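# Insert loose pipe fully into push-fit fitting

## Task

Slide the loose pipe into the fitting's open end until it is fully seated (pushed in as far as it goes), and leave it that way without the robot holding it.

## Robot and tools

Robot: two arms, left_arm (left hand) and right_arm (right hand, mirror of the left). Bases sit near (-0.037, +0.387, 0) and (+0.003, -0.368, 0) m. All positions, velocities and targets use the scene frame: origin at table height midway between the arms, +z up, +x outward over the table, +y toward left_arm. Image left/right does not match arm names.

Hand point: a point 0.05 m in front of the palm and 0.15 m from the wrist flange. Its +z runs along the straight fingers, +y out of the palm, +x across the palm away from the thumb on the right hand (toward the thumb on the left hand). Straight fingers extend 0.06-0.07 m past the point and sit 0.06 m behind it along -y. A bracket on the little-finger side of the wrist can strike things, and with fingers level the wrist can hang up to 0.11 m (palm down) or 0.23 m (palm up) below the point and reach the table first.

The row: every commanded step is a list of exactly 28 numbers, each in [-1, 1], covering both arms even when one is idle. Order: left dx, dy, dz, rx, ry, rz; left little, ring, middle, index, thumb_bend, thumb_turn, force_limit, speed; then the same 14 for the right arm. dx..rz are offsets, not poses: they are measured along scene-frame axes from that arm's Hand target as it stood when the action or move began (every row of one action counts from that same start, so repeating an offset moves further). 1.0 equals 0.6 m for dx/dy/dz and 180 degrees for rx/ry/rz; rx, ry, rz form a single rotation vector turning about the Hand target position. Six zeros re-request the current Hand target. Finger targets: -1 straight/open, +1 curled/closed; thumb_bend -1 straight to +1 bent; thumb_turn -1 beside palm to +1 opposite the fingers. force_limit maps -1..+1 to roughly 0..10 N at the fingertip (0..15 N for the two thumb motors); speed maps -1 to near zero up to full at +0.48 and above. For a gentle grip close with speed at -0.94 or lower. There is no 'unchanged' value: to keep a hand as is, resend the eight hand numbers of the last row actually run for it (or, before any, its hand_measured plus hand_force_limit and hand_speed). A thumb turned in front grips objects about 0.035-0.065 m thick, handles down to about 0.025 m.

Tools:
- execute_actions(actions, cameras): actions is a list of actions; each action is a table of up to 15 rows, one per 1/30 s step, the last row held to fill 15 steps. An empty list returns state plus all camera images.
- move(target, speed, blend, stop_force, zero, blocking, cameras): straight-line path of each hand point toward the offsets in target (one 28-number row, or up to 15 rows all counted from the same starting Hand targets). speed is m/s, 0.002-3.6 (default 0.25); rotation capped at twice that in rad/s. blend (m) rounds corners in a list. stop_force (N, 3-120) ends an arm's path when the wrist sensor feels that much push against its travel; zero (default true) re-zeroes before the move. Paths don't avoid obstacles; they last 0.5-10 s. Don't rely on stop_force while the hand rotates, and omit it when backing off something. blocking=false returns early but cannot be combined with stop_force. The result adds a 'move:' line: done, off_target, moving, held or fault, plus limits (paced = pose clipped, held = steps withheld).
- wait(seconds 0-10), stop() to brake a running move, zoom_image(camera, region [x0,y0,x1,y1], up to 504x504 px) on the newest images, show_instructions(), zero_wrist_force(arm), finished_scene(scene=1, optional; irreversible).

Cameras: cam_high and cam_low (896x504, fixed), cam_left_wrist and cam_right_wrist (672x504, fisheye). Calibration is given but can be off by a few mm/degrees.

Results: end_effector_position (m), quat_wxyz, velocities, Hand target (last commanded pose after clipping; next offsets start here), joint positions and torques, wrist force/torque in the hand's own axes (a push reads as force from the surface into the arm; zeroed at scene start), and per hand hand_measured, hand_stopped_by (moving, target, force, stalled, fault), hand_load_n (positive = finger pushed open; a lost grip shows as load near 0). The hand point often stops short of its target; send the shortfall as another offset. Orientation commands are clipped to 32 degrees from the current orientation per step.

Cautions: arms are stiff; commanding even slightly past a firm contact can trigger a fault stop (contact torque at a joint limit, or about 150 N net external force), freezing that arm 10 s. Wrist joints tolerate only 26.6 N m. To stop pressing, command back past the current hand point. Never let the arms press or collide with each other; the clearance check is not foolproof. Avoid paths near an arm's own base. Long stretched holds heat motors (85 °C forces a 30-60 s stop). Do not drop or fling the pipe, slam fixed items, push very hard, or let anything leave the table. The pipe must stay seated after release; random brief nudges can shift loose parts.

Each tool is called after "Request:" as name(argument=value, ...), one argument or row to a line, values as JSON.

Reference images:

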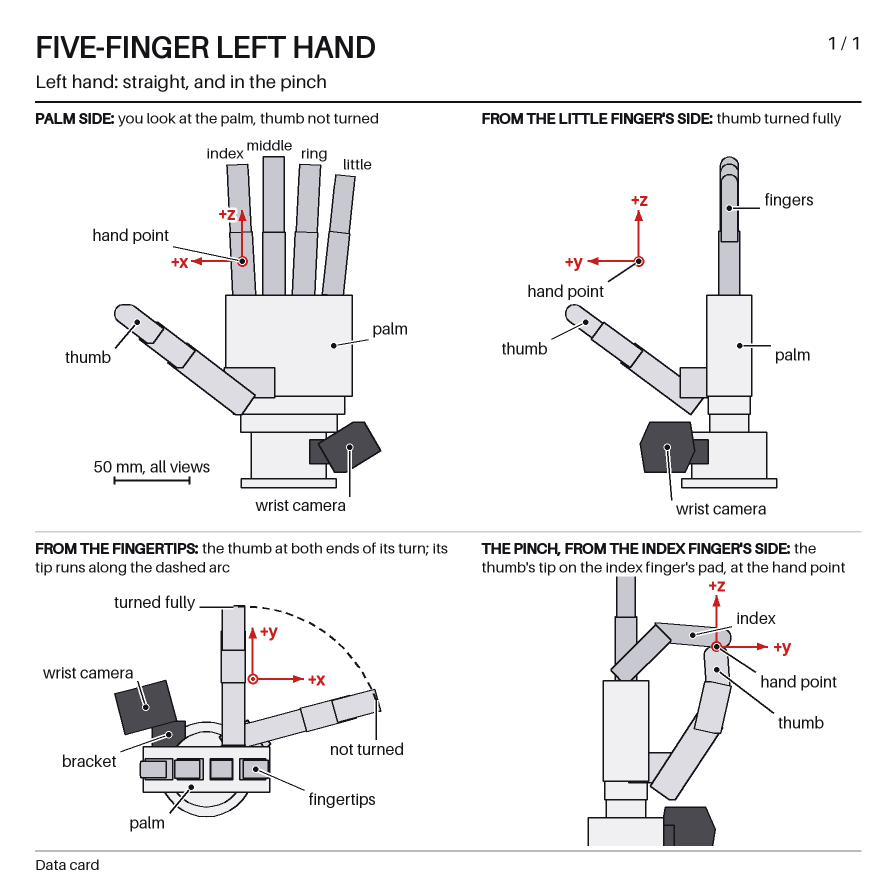

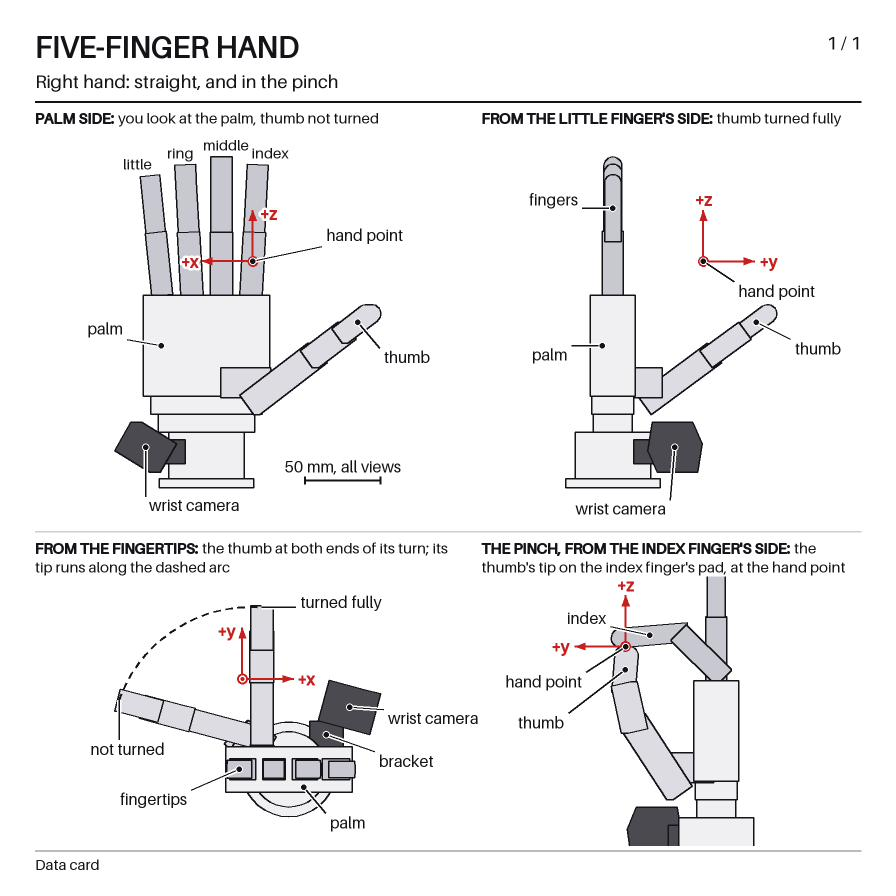

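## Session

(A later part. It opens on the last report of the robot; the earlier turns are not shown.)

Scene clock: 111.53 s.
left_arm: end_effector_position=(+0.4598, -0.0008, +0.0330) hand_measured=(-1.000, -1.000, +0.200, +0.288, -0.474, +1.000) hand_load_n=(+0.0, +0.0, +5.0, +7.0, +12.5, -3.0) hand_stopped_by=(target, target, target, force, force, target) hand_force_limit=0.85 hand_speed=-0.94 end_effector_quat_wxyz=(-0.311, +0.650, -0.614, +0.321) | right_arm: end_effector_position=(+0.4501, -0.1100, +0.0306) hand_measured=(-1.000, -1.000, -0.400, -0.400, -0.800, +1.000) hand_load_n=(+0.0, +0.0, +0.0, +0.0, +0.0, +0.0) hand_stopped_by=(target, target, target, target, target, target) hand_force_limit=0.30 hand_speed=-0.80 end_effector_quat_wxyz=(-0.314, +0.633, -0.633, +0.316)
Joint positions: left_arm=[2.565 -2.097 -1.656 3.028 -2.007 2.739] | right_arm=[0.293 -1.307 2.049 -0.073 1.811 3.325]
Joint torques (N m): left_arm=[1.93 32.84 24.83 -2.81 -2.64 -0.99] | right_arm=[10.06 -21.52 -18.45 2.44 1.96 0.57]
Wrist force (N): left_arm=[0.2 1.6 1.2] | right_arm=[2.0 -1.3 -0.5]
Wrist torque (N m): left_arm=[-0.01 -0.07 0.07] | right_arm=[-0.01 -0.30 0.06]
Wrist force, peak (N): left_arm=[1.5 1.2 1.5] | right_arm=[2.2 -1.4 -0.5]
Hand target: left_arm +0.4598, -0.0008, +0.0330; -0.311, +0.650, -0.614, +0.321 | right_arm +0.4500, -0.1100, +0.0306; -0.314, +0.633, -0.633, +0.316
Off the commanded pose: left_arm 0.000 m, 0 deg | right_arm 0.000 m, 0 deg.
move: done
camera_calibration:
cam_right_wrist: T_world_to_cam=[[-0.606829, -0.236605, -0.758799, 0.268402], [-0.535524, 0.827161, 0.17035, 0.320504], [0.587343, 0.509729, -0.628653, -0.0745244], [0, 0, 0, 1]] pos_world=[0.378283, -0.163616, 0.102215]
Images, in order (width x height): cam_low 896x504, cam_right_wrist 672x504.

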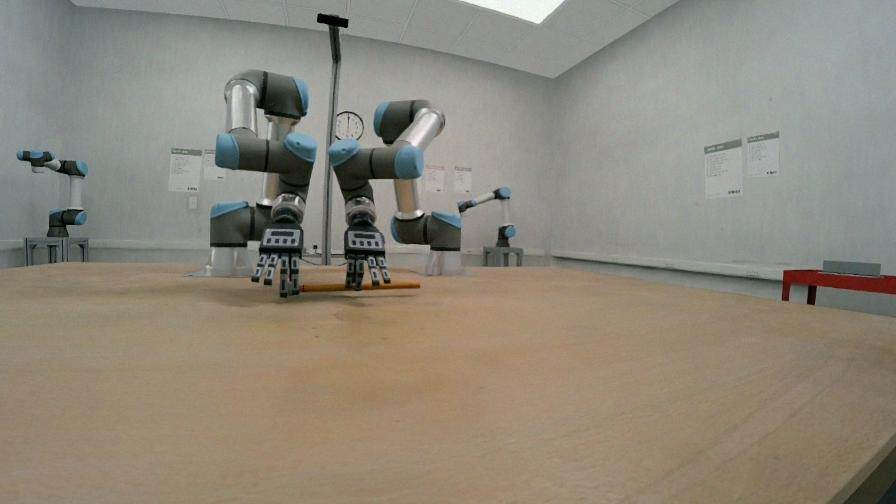

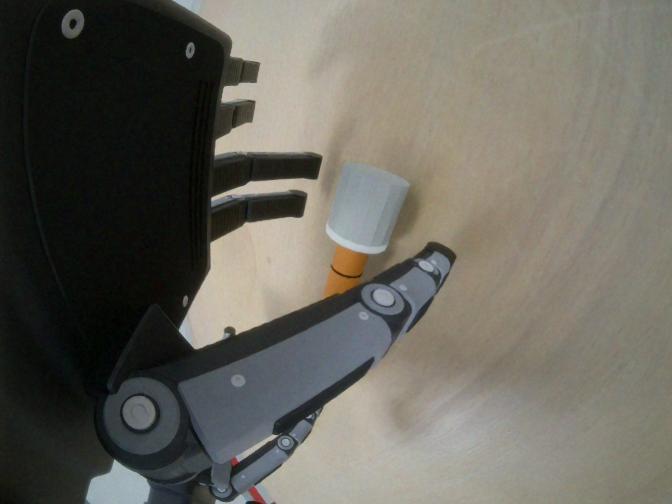

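Request:
move(
  target=[
    [0,0,0,0,0,0,-1,-1,0.2,0.45,0.45,1,0.85,-0.94,0,-0.18,0.0,0,0,0,-1,-1,-0.4,-0.4,-0.8,1,0.3,-0.8],
    [0,0,0.05,0,0,0,-1,-1,0.2,0.45,0.45,1,0.85,-0.94,0,-0.3,0.3,0,0,0,-1,-1,-0.4,-0.4,-0.8,1,0.3,-0.8],
  ],
  speed=0.2,
  blend=0.03,
  cameras=["all"],
)

Request:
zoom_image(
  camera="cam_low",
  region=[280, 230, 440, 310],
)

Request:
zoom_image(
  camera="cam_high",
  region=[360, 220, 520, 300],
)

Scene clock: 113.77 s.
left_arm: end_effector_position=(+0.4598, -0.0008, +0.0631) hand_measured=(-1.000, -1.000, +0.200, +0.288, -0.474, +1.000) hand_load_n=(+0.0, +0.0, +5.0, +7.0, +12.5, -3.0) hand_stopped_by=(target, target, target, force, force, target) hand_force_limit=0.85 hand_speed=-0.94 end_effector_quat_wxyz=(-0.311, +0.650, -0.614, +0.321) | right_arm: end_effector_position=(+0.4500, -0.2900, +0.2104) hand_measured=(-1.000, -1.000, -0.400, -0.400, -0.800, +1.000) hand_load_n=(+0.0, +0.0, +0.0, -0.5, +0.0, +0.0) hand_stopped_by=(target, target, target, target, target, target) hand_force_limit=0.30 hand_speed=-0.80 end_effector_quat_wxyz=(-0.314, +0.633, -0.633, +0.316)
Joint positions: left_arm=[2.565 -2.058 -1.628 2.961 -2.007 2.739] | right_arm=[-0.324 -1.722 1.967 0.426 1.322 2.946]
Joint torques (N m): left_arm=[-6.08 29.83 7.14 1.87 -2.16 -1.06] | right_arm=[-3.89 -15.91 -26.98 3.06 -0.07 1.47]
Wrist force (N): left_arm=[0.2 1.5 1.3] | right_arm=[2.9 -1.1 -1.4]
Wrist torque (N m): left_arm=[0.02 -0.06 0.06] | right_arm=[0.07 -0.35 0.04]
Wrist force, peak (N): left_arm=[0.3 1.9 1.5] | right_arm=[3.5 -2.4 -2.4]
Hand target: left_arm +0.4598, -0.0008, +0.0630; -0.311, +0.650, -0.614, +0.321 | right_arm +0.4500, -0.2900, +0.2106; -0.314, +0.633, -0.633, +0.316
Off the commanded pose: left_arm 0.000 m, 0 deg | right_arm 0.000 m, 0 deg.
move: done
camera_calibration:
cam_left_wrist: T_world_to_cam=[[0.601915, -0.248005, 0.759073, -0.315438], [-0.551335, -0.816707, 0.170352, 0.241426], [0.577692, -0.521041, -0.628321, -0.107769], [0, 0, 0, 1]] pos_world=[0.385231, 0.0627921, 0.130599]
cam_right_wrist: T_world_to_cam=[[-0.606862, -0.236554, -0.758789, 0.362287], [-0.535486, 0.827176, 0.170396, 0.438671], [0.587344, 0.509728, -0.628653, 0.13038], [0, 0, 0, 1]] pos_world=[0.378183, -0.343616, 0.282115]

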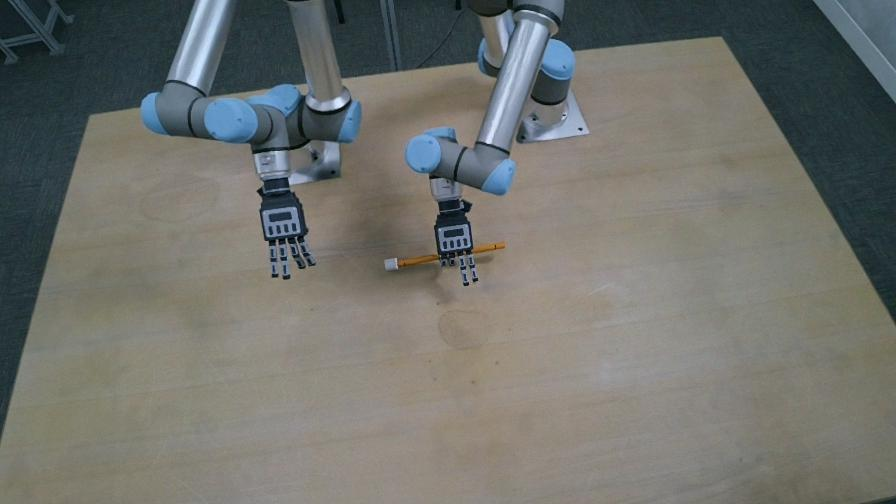

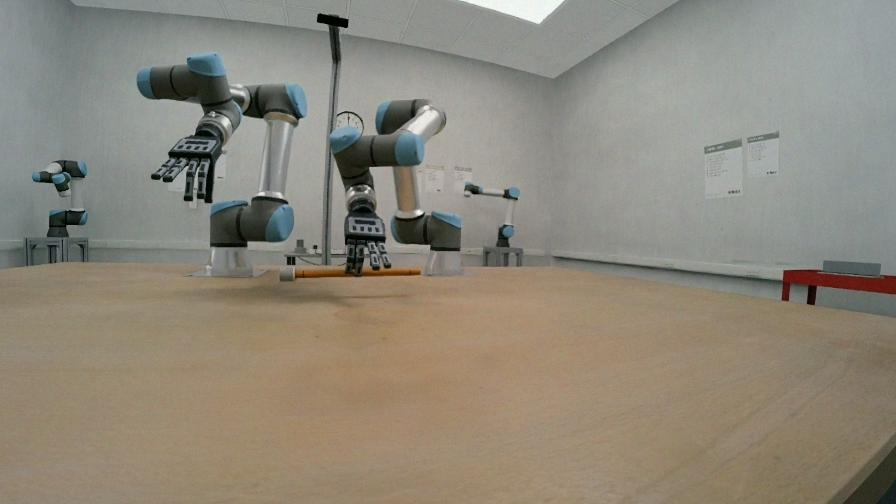

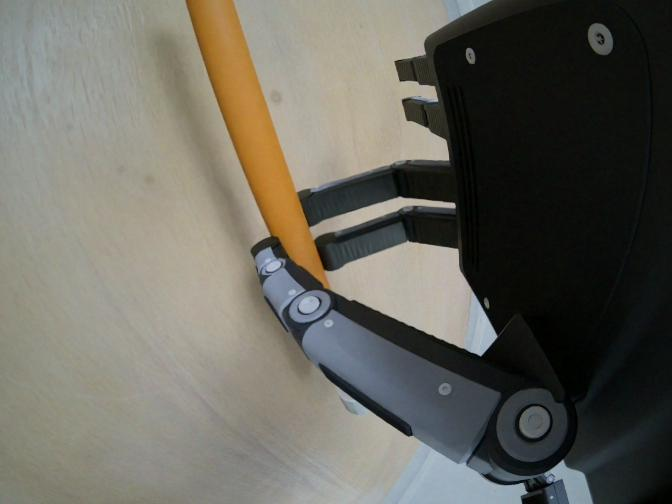

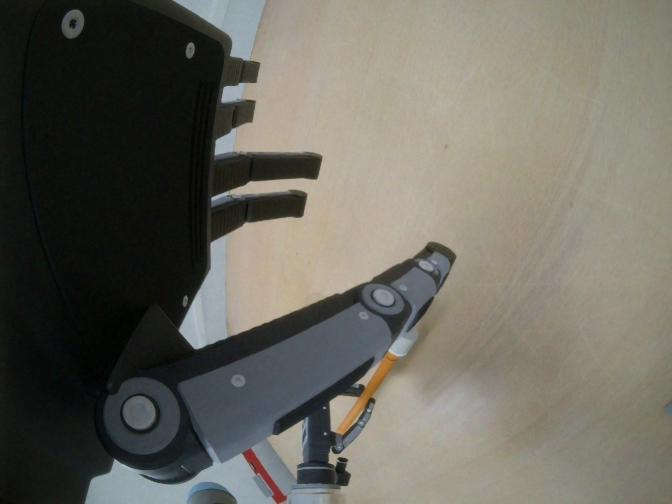

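Scaled by 3.150 from the camera's 896x504 image, which has a finer 1280x720 frame.

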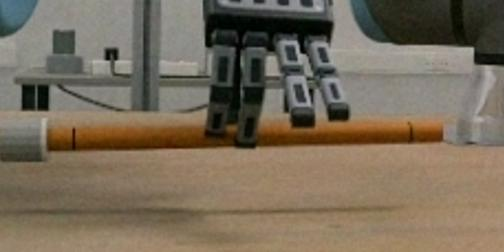

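Scaled by 3.150 from the camera's 896x504 image, which has a finer 1280x720 frame.

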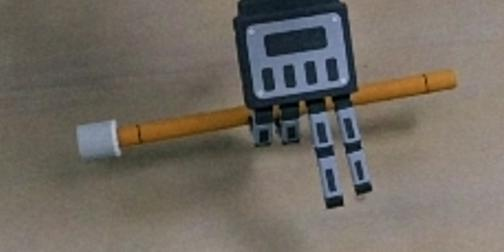

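Request:
move(
  target=[
    [0,0.03,0.2,0.2405,-0.0802,-0.0802,-1,-1,0.2,0.45,0.45,1,0.85,-0.94,0,0,0,0,0,0,-1,-1,-0.4,-0.4,-0.8,1,0.3,-0.8],
    [0,0.03,0.19,0.4811,-0.1604,-0.1604,-1,-1,0.2,0.45,0.45,1,0.85,-0.94,0,0,0,0,0,0,-1,-1,-0.4,-0.4,-0.8,1,0.3,-0.8],
  ],
  speed=0.22,
  blend=0.03,
  cameras=["all"],
)

Request:
zoom_image(
  camera="cam_low",
  region=[280, 110, 480, 310],
)

Request:
zoom_image(
  camera="cam_high",
  region=[360, 160, 540, 300],
)

Scene clock: 118.60 s.
left_arm: end_effector_position=(+0.4597, +0.0173, +0.1770) hand_measured=(-1.000, -1.000, +0.200, +0.288, -0.474, +1.000) hand_load_n=(+0.0, +0.0, +5.0, +6.5, +12.5, -3.0) hand_stopped_by=(target, target, target, force, force, target) hand_force_limit=0.85 hand_speed=-0.94 end_effector_quat_wxyz=(+0.710, -0.019, +0.703, -0.018) | right_arm: end_effector_position=(+0.4500, -0.2900, +0.2106) hand_measured=(-1.000, -1.000, -0.400, -0.400, -0.800, +1.000) hand_load_n=(+0.0, +0.0, +0.0, +0.0, +0.0, +0.0) hand_stopped_by=(target, target, target, target, target, target) hand_force_limit=0.30 hand_speed=-0.80 end_effector_quat_wxyz=(-0.314, +0.633, -0.633, +0.316)
Joint positions: left_arm=[2.333 -1.978 -1.837 3.829 -2.348 4.67] | right_arm=[-0.324 -1.722 1.967 0.426 1.322 2.946]
Joint torques (N m): left_arm=[4.05 31.26 21.76 2.21 -1.02 2.59] | right_arm=[-6.17 -19.23 -32.07 3.28 -1.78 -2.3]
Wrist force (N): left_arm=[2.6 -0.4 0.7] | right_arm=[2.9 -0.8 -1.4]
Wrist torque (N m): left_arm=[-0.19 0.11 0.05] | right_arm=[0.11 -0.35 0.05]
Wrist force, peak (N): left_arm=[3.0 -0.4 0.5] | right_arm=[2.9 -1.1 -1.4]
Hand target: left_arm +0.4598, +0.0172, +0.1770; +0.710, -0.019, +0.703, -0.018 | right_arm +0.4500, -0.2900, +0.2106; -0.314, +0.633, -0.633, +0.316
Off the commanded pose: left_arm 0.000 m, 0 deg | right_arm 0.000 m, 0 deg.
move: done
camera_calibration:
cam_left_wrist: T_world_to_cam=[[0.0261289, -0.968398, -0.248039, 0.05797], [-0.54338, 0.194509, -0.816642, 0.390357], [0.83908, 0.156118, -0.521125, -0.177633], [0, 0, 0, 1]] pos_world=[0.359646, 0.00794174, 0.240592]
cam_right_wrist: T_world_to_cam=[[-0.606902, -0.236492, -0.758776, 0.362396], [-0.53544, 0.827194, 0.170452, 0.438627], [0.587345, 0.509727, -0.628653, 0.130442], [0, 0, 0, 1]] pos_world=[0.378183, -0.343615, 0.282215]

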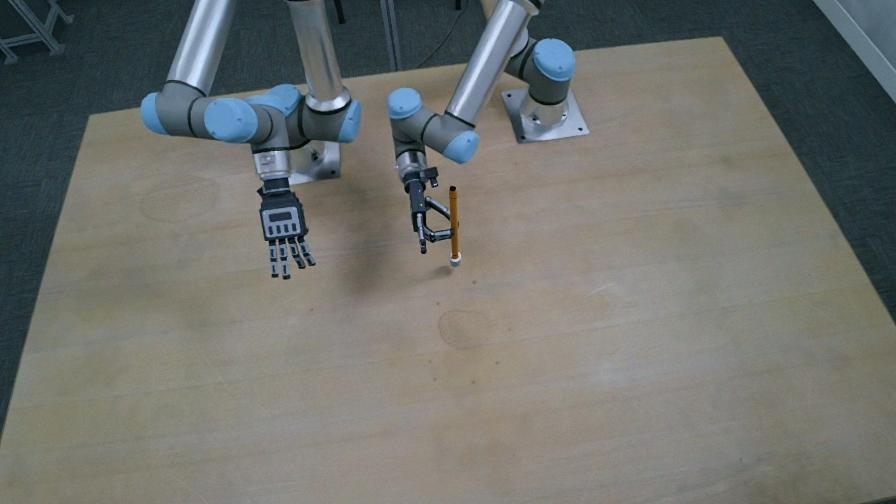

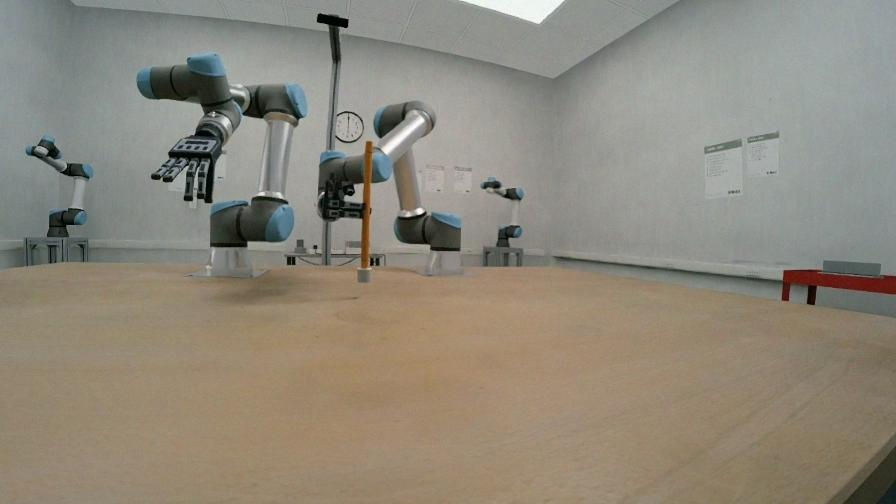

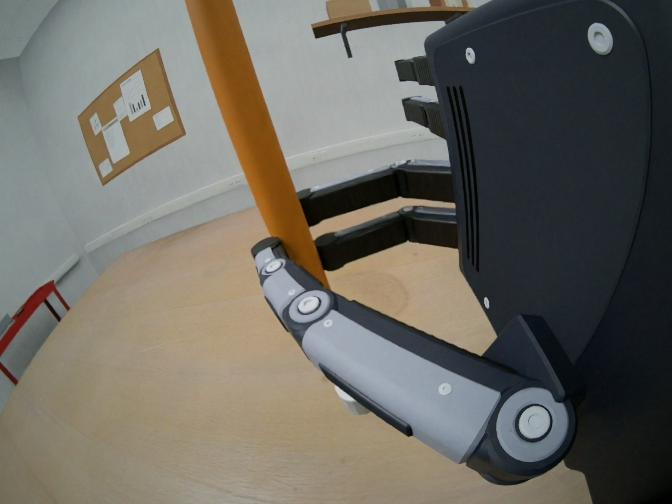

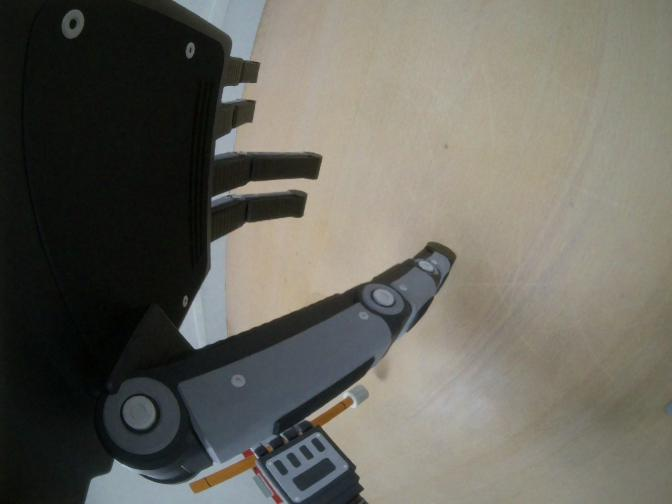

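Scaled by 2.520 from the camera's 896x504 image, which has a finer 1280x720 frame.

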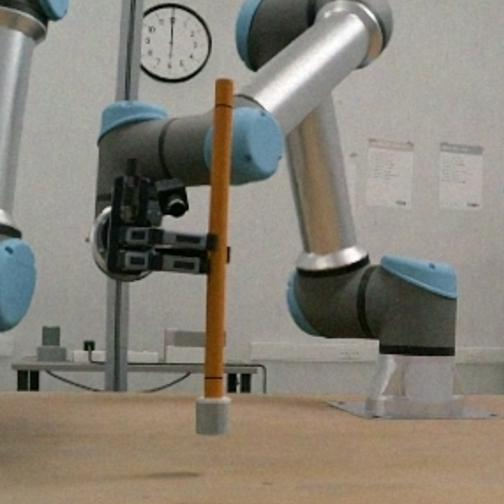

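Scaled by 2.800 from the camera's 896x504 image, which has a finer 1280x720 frame.

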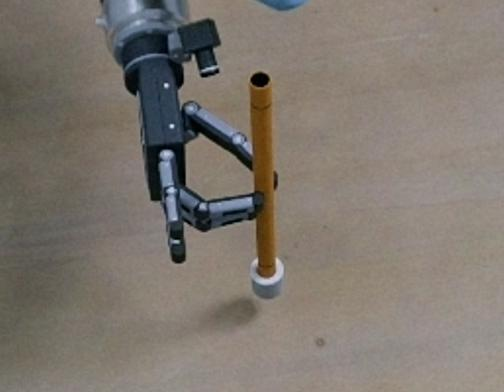

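Request:
zoom_image(
  camera="cam_high",
  region=[435, 180, 475, 275],
)

Request:
zoom_image(
  camera="cam_low",
  region=[340, 135, 390, 290],
)

Scaled by 5.305 from the camera's 896x504 image, which has a finer 1280x720 frame.

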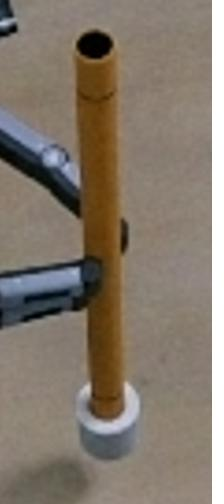

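Scaled by 3.252 from the camera's 896x504 image, which has a finer 1280x720 frame.

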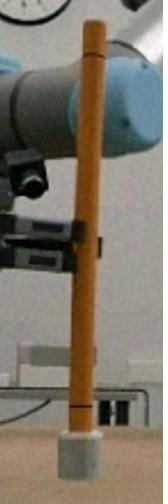

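Request:
move(
  target=[0,0,-0.03,0,0.0094,0,-1,-1,0.2,0.45,0.45,1,0.85,-0.94,0,0,0,0,0,0,-1,-1,-0.4,-0.4,-0.8,1,0.3,-0.8],
  speed=0.1,
)

Request:
move(
  target=[0,0,-0.035,0,0,0,-1,-1,0.2,0.45,0.45,1,0.85,-0.94,0,0,0,0,0,0,-1,-1,-0.4,-0.4,-0.8,1,0.3,-0.8],
  speed=0.02,
  stop_force=5,
  cameras=["all"],
)

Request:
zoom_image(
  camera="cam_high",
  region=[435, 180, 475, 275],
)

Request:
zoom_image(
  camera="cam_low",
  region=[320, 150, 420, 310],
)

Scene clock: 120.60 s.
left_arm: end_effector_position=(+0.4598, +0.0172, +0.1590) hand_measured=(-1.000, -1.000, +0.200, +0.288, -0.474, +1.000) hand_load_n=(-0.5, +0.0, +5.0, +6.5, +12.5, -2.5) hand_stopped_by=(target, target, target, force, force, target) hand_force_limit=0.85 hand_speed=-0.94 end_effector_quat_wxyz=(+0.700, -0.019, +0.714, -0.018) | right_arm: end_effector_position=(+0.4500, -0.2900, +0.2106) hand_measured=(-1.000, -1.000, -0.400, -0.400, -0.800, +1.000) hand_load_n=(-0.5, +0.0, +0.0, +0.0, +0.0, +0.0) hand_stopped_by=(target, target, target, target, target, target) hand_force_limit=0.30 hand_speed=-0.80 end_effector_quat_wxyz=(-0.314, +0.633, -0.633, +0.316)
Joint positions: left_arm=[2.334 -2.003 -1.833 3.808 -2.346 4.641] | right_arm=[-0.324 -1.722 1.967 0.426 1.322 2.946]
Joint torques (N m): left_arm=[6.1 40.25 19.48 3.46 1.06 2.24] | right_arm=[-6.08 -18.75 -31.33 3.28 -1.82 -2.41]
Wrist force (N): left_arm=[2.7 -0.5 0.6] | right_arm=[2.8 -1.0 -1.4]
Wrist torque (N m): left_arm=[-0.20 0.08 0.02] | right_arm=[0.09 -0.34 0.04]
Wrist force, peak (N): left_arm=[3.2 -0.7 0.6] | right_arm=[2.9 -1.0 -1.4]
Hand target: left_arm +0.4598, +0.0172, +0.1590; +0.700, -0.019, +0.714, -0.018 | right_arm +0.4500, -0.2900, +0.2106; -0.314, +0.633, -0.633, +0.316
Off the commanded pose: left_arm 0.000 m, 0 deg | right_arm 0.000 m, 0 deg.
move: done

Scene clock: 122.50 s.
left_arm: end_effector_position=(+0.4598, +0.0172, +0.1421) hand_measured=(-1.000, -1.000, +0.200, +0.288, -0.474, +1.000) hand_load_n=(+0.0, +0.0, +5.0, +6.5, +12.0, -3.0) hand_stopped_by=(target, target, target, force, force, target) hand_force_limit=0.85 hand_speed=-0.94 end_effector_quat_wxyz=(+0.700, -0.019, +0.714, -0.018) | right_arm: end_effector_position=(+0.4500, -0.2900, +0.2106) hand_measured=(-1.000, -1.000, -0.400, -0.400, -0.800, +1.000) hand_load_n=(+0.0, +0.0, +0.0, +0.0, +0.0, +0.0) hand_stopped_by=(target, target, target, target, target, target) hand_force_limit=0.30 hand_speed=-0.80 end_effector_quat_wxyz=(-0.314, +0.633, -0.633, +0.316)
Joint positions: left_arm=[2.334 -2.03 -1.846 3.849 -2.347 4.641] | right_arm=[-0.324 -1.722 1.967 0.426 1.322 2.946]
Joint torques (N m): left_arm=[0.79 35.27 24.65 3.56 -1.42 -2.45] | right_arm=[-5.96 -19.08 -32.28 3.18 -1.72 -2.35]
Wrist force (N): left_arm=[2.6 -0.5 0.7] | right_arm=[2.9 -0.9 -1.5]
Wrist torque (N m): left_arm=[-0.18 0.10 -0.03] | right_arm=[0.10 -0.35 0.05]
Wrist force, peak (N): left_arm=[-8.2 -1.3 0.4] | right_arm=[2.8 -1.1 -1.6]
Hand target: left_arm +0.4598, +0.0172, +0.1421; +0.700, -0.019, +0.714, -0.018 (not the last commanded pose) | right_arm +0.4500, -0.2900, +0.2106; -0.314, +0.633, -0.633, +0.316
Off the commanded pose: left_arm 0.004 m, 0 deg | right_arm 0.000 m, 0 deg.
move: contact (left_arm)
camera_calibration:
cam_left_wrist: T_world_to_cam=[[0.0187792, -0.968381, -0.248769, 0.052778], [-0.567168, 0.194588, -0.800285, 0.37043], [0.823388, 0.156123, -0.545581, -0.185197], [0, 0, 0, 1]] pos_world=[0.361594, 0.00794145, 0.208539]
cam_right_wrist: T_world_to_cam=[[-0.606902, -0.236492, -0.758776, 0.362396], [-0.53544, 0.827194, 0.170452, 0.438627], [0.587345, 0.509727, -0.628653, 0.130442], [0, 0, 0, 1]] pos_world=[0.378183, -0.343615, 0.282215]

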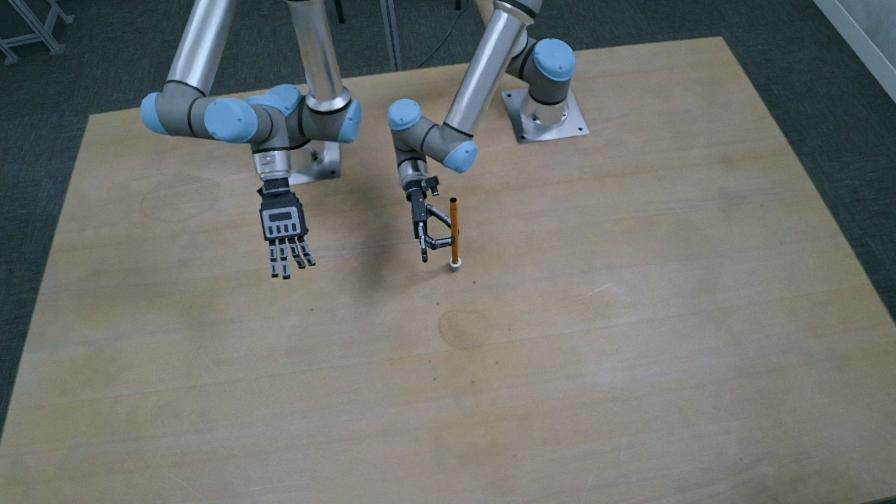

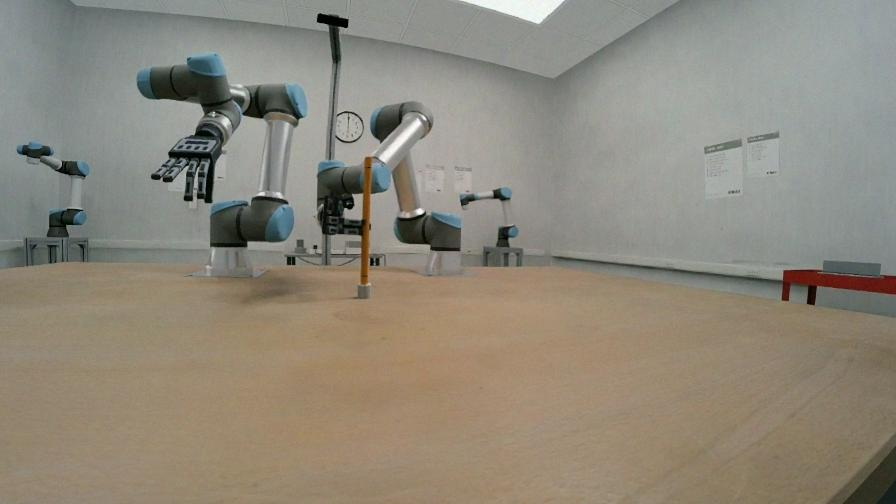

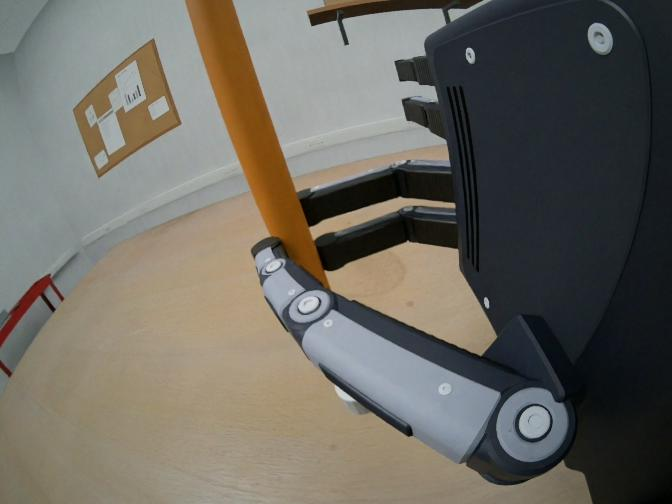

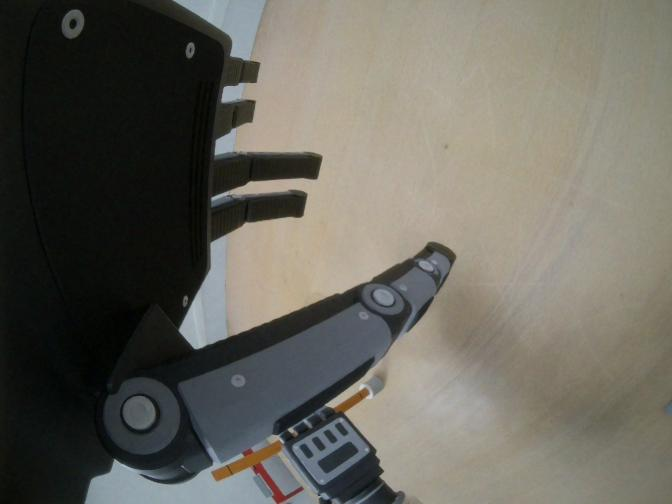

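Scaled by 5.305 from the camera's 896x504 image, which has a finer 1280x720 frame.

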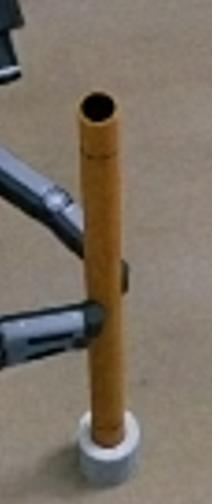

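Scaled by 3.150 from the camera's 896x504 image, which has a finer 1280x720 frame.

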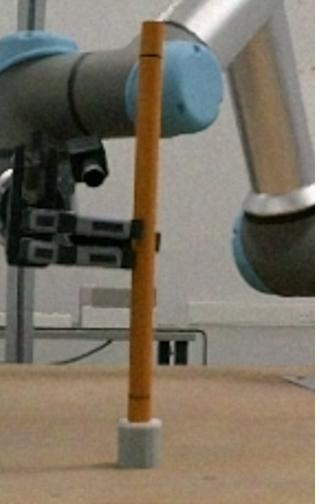

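Request:
move(
  target=[
    [0,0,0.02,0,0,0,-1,-1,0.2,0.45,0.45,1,0.85,-0.94,0,0,0.1,0,0,0,-1,-1,-0.4,-0.4,-0.8,1,0.3,-0.8],
    [0,0.0333,0.02,0,0,-0.3333,-1,-1,0.2,0.45,0.45,1,0.85,-0.94,-0.05,0.05,0.2,0.1078,-0.1867,0.3211,-1,-1,-0.4,-0.4,-0.8,1,0.3,-0.8],
  ],
  speed=0.25,
  blend=0.004,
  cameras=["all"],
)

Request:
zoom_image(
  camera="cam_high",
  region=[435, 180, 475, 275],
)

Request:
zoom_image(
  camera="cam_low",
  region=[320, 150, 420, 310],
)

Scene clock: 129.17 s.
left_arm: end_effector_position=(+0.4598, +0.0372, +0.1541) hand_measured=(-1.000, -1.000, +0.200, +0.288, -0.474, +1.000) hand_load_n=(+0.0, +0.0, +5.0, +7.0, +12.5, -3.0) hand_stopped_by=(target, target, target, force, force, target) hand_force_limit=0.85 hand_speed=-0.94 end_effector_quat_wxyz=(+0.597, +0.341, +0.628, -0.365) | right_arm: end_effector_position=(+0.4200, -0.2600, +0.3305) hand_measured=(-1.000, -1.000, -0.400, -0.400, -0.800, +1.000) hand_load_n=(+0.0, +0.0, +0.0, +0.0, +0.0, +0.0) hand_stopped_by=(target, target, target, target, target, target) hand_force_limit=0.30 hand_speed=-0.80 end_effector_quat_wxyz=(+0.683, -0.683, +0.183, -0.184) end_effector_velocity=(+0.000, +0.000, +0.000) end_effector_angular_velocity=(-0.001, -0.003, +0.000)
Joint positions: left_arm=[3.017 -1.743 -2.226 3.935 -0.617 4.688] | right_arm=[-0.781 -1.445 2.29 2.3 0.248 -0.004]
Joint velocities: left_arm=[within noise] | right_arm=[0 0.001 0 0.001 0 -0.005]
Joint torques (N m): left_arm=[9.26 28.14 4.05 3.47 2.01 -2.42] | right_arm=[5.92 -11.22 -22.09 2.5 -1.97 -2.57]
Wrist force (N): left_arm=[3.4 -0.7 1.0] | right_arm=[1.5 -1.8 0.3]
Wrist torque (N m): left_arm=[-0.23 -0.05 -0.08] | right_arm=[-0.16 -0.25 -0.06]
Wrist force, peak (N): left_arm=[3.6 -0.8 0.6] | right_arm=[2.8 -2.9 -2.4]
Hand target: left_arm +0.4598, +0.0372, +0.1541; +0.597, +0.341, +0.628, -0.365 | right_arm +0.4200, -0.2600, +0.3306; +0.683, -0.683, +0.183, -0.184
Off the commanded pose: left_arm 0.000 m, 0 deg | right_arm 0.000 m, 0 deg.
move: done
camera_calibration:
cam_left_wrist: T_world_to_cam=[[-0.829208, -0.500525, -0.248775, 0.447595], [-0.115112, 0.588466, -0.800285, 0.153622], [0.546959, -0.634966, -0.545577, -0.0252068], [0, 0, 0, 1]] pos_world=[0.40262, 0.117626, 0.220539]
cam_right_wrist: T_world_to_cam=[[0.191655, -0.141023, -0.971278, 0.201961], [-0.981309, -0.0450178, -0.187099, 0.455932], [-0.0173396, 0.988982, -0.147015, 0.427557], [0, 0, 0, 1]] pos_world=[0.416117, -0.37384, 0.344321]

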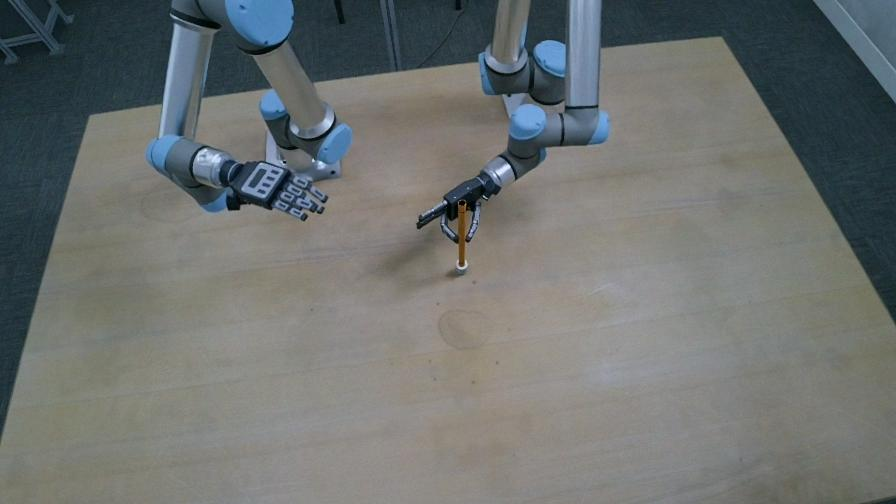

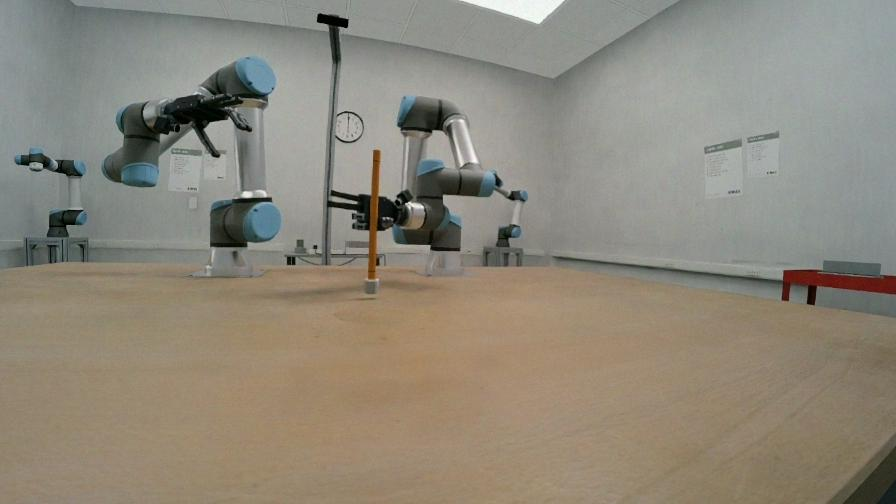

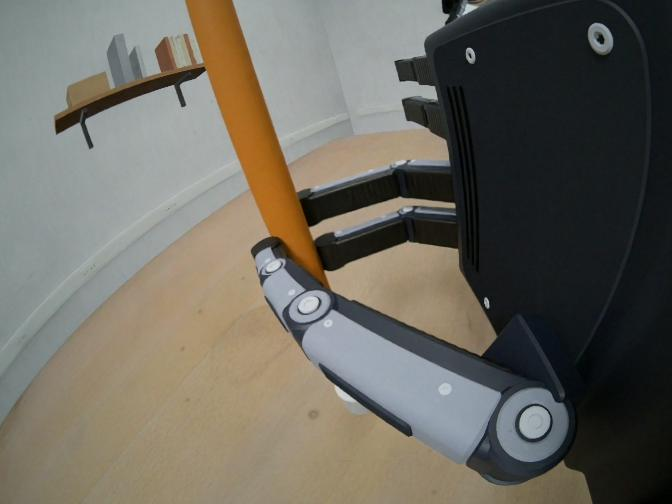

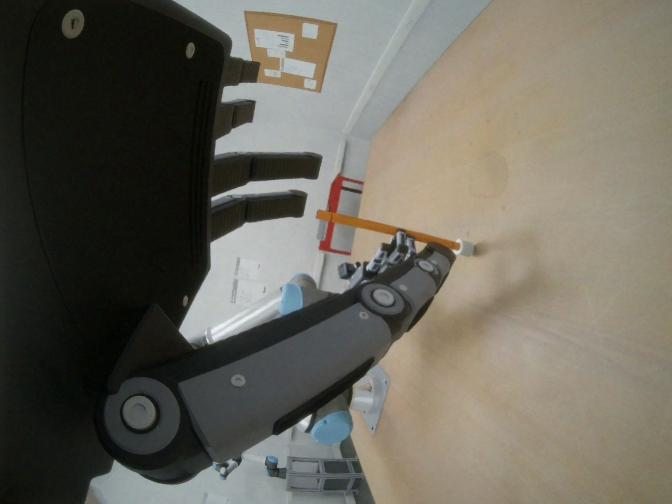

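Scaled by 5.305 from the camera's 896x504 image, which has a finer 1280x720 frame.

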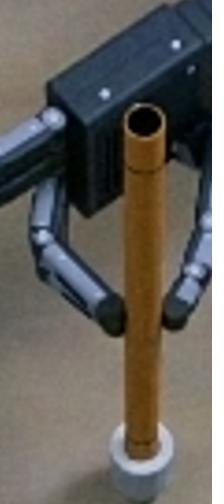

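Scaled by 3.150 from the camera's 896x504 image, which has a finer 1280x720 frame.

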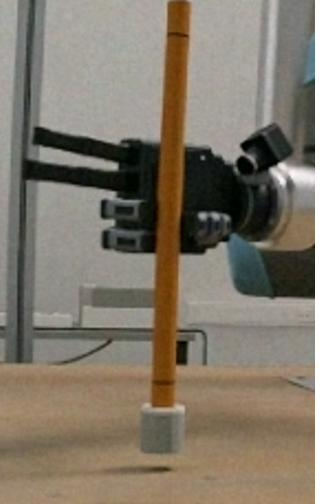

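Request:
move(
  target=[
    [0,0,-0.018,0,0,0,-1,-1,0.2,0.45,0.45,1,0.85,-0.94,0.03,0.3,0.03,0,0,0,-1,-1,-1,-1,1,1,0.0,-0.3],
    [0,0,-0.02,0,0,0,-1,-1,0.2,0.45,0.45,1,0.85,-0.94,0.0658,0.6158,0.016,0,0,0,-1,-1,-1,-1,1,1,0.0,-0.3],
  ],
  speed=0.2,
  blend=0.03,
  cameras=["all"],
)

Request:
zoom_image(
  camera="cam_high",
  region=[400, 130, 540, 285],
)

Request:
zoom_image(
  camera="cam_low",
  region=[260, 100, 460, 310],
)

Scene clock: 132.53 s.
left_arm: end_effector_position=(+0.4598, +0.0372, +0.1421) hand_measured=(-1.000, -1.000, +0.200, +0.288, -0.474, +1.000) hand_load_n=(+0.0, +0.0, +5.0, +6.5, +12.5, -3.0) hand_stopped_by=(target, target, target, force, force, target) hand_force_limit=0.85 hand_speed=-0.94 end_effector_quat_wxyz=(+0.597, +0.341, +0.628, -0.365) | right_arm: end_effector_position=(+0.4595, +0.1094, +0.3401) hand_measured=(-1.000, -1.000, -1.000, -1.000, +0.948, +1.000) hand_load_n=(+0.0, +0.0, +0.0, -0.5, +15.5, +1.5) hand_stopped_by=(target, target, target, target, force, target) hand_force_limit=0.00 hand_speed=-0.30 end_effector_quat_wxyz=(+0.683, -0.683, +0.183, -0.184)
Joint positions: left_arm=[3.017 -1.77 -2.238 3.973 -0.617 4.688] | right_arm=[0.282 -1.269 2.021 2.389 -0.814 -0.001]
Joint torques (N m): left_arm=[8.53 19.73 4.83 2.37 1.86 0.83] | right_arm=[9.32 -25.72 -18.79 -3.79 -1.98 -2.13]
Wrist force (N): left_arm=[3.2 -0.5 1.1] | right_arm=[2.3 -1.1 0.1]
Wrist torque (N m): left_arm=[-0.21 -0.03 -0.09] | right_arm=[0.02 -0.39 0.03]
Wrist force, peak (N): left_arm=[3.5 -0.7 1.2] | right_arm=[3.0 -1.7 0.1]
Hand target: left_arm +0.4598, +0.0372, +0.1421; +0.597, +0.341, +0.628, -0.365 | right_arm +0.4595, +0.1094, +0.3402; +0.683, -0.683, +0.183, -0.184
Off the commanded pose: left_arm 0.000 m, 0 deg | right_arm 0.000 m, 0 deg.
move: done
camera_calibration:
cam_left_wrist: T_world_to_cam=[[-0.829208, -0.500525, -0.248775, 0.444609], [-0.115112, 0.588466, -0.800285, 0.144018], [0.546959, -0.634966, -0.545577, -0.0317537], [0, 0, 0, 1]] pos_world=[0.40262, 0.117626, 0.208539]
cam_right_wrist: T_world_to_cam=[[0.191572, -0.140988, -0.971299, 0.255854], [-0.981322, -0.0451989, -0.186988, 0.513085], [-0.0175386, 0.988979, -0.147013, 0.0644132], [0, 0, 0, 1]] pos_world=[0.455617, -0.00444002, 0.353921]

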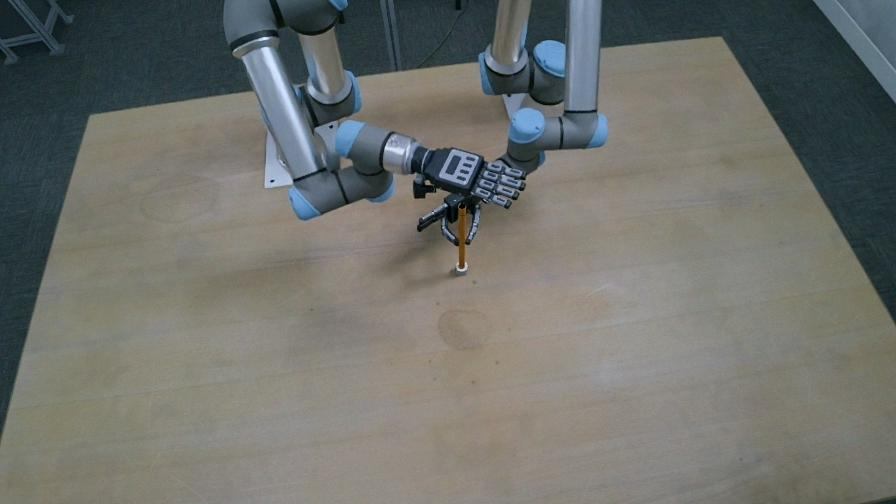

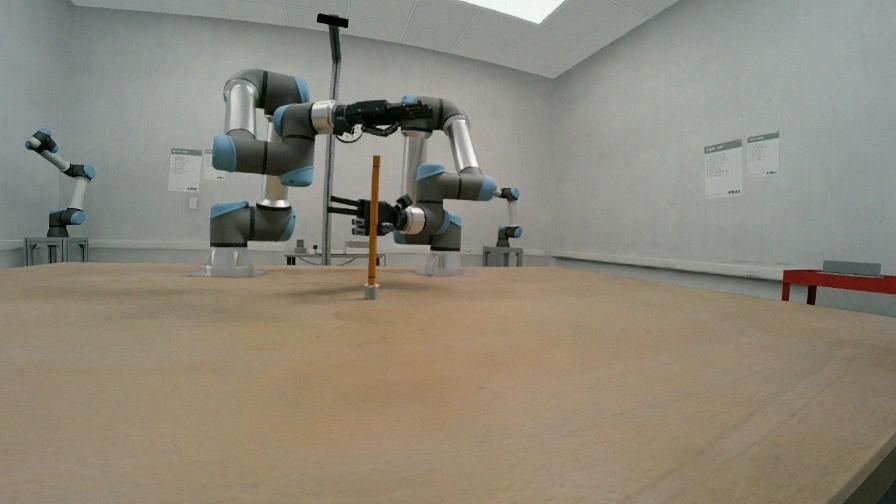

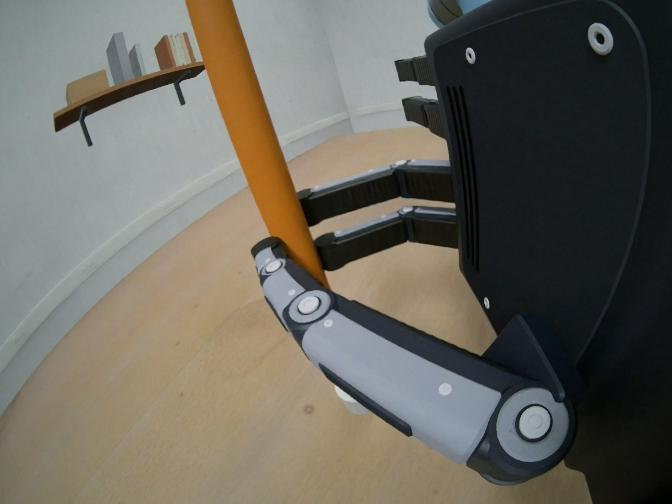

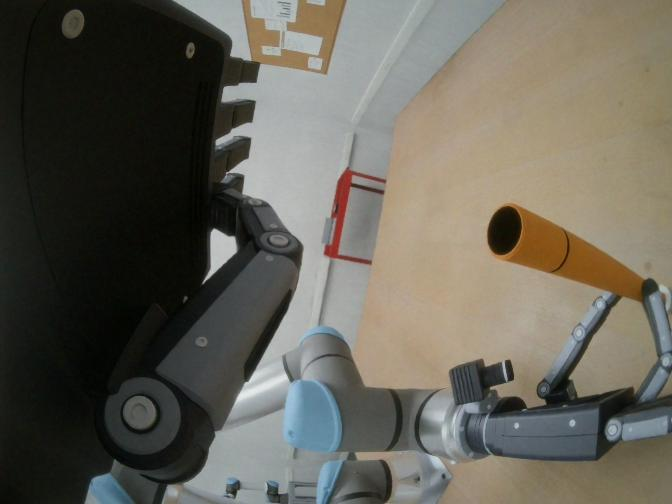

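Scaled by 3.252 from the camera's 896x504 image, which has a finer 1280x720 frame.

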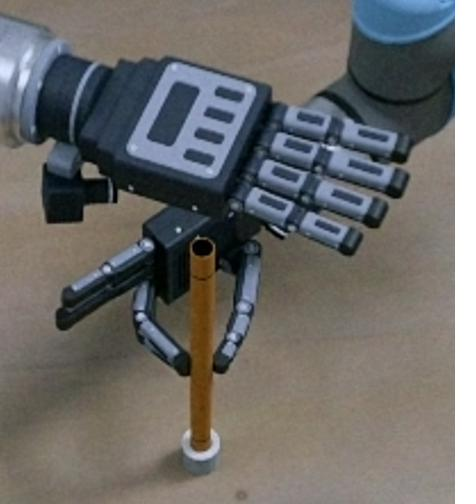

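Scaled by 2.400 from the camera's 896x504 image, which has a finer 1280x720 frame.

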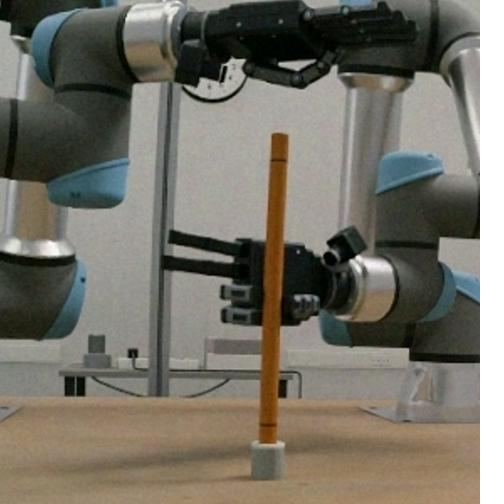

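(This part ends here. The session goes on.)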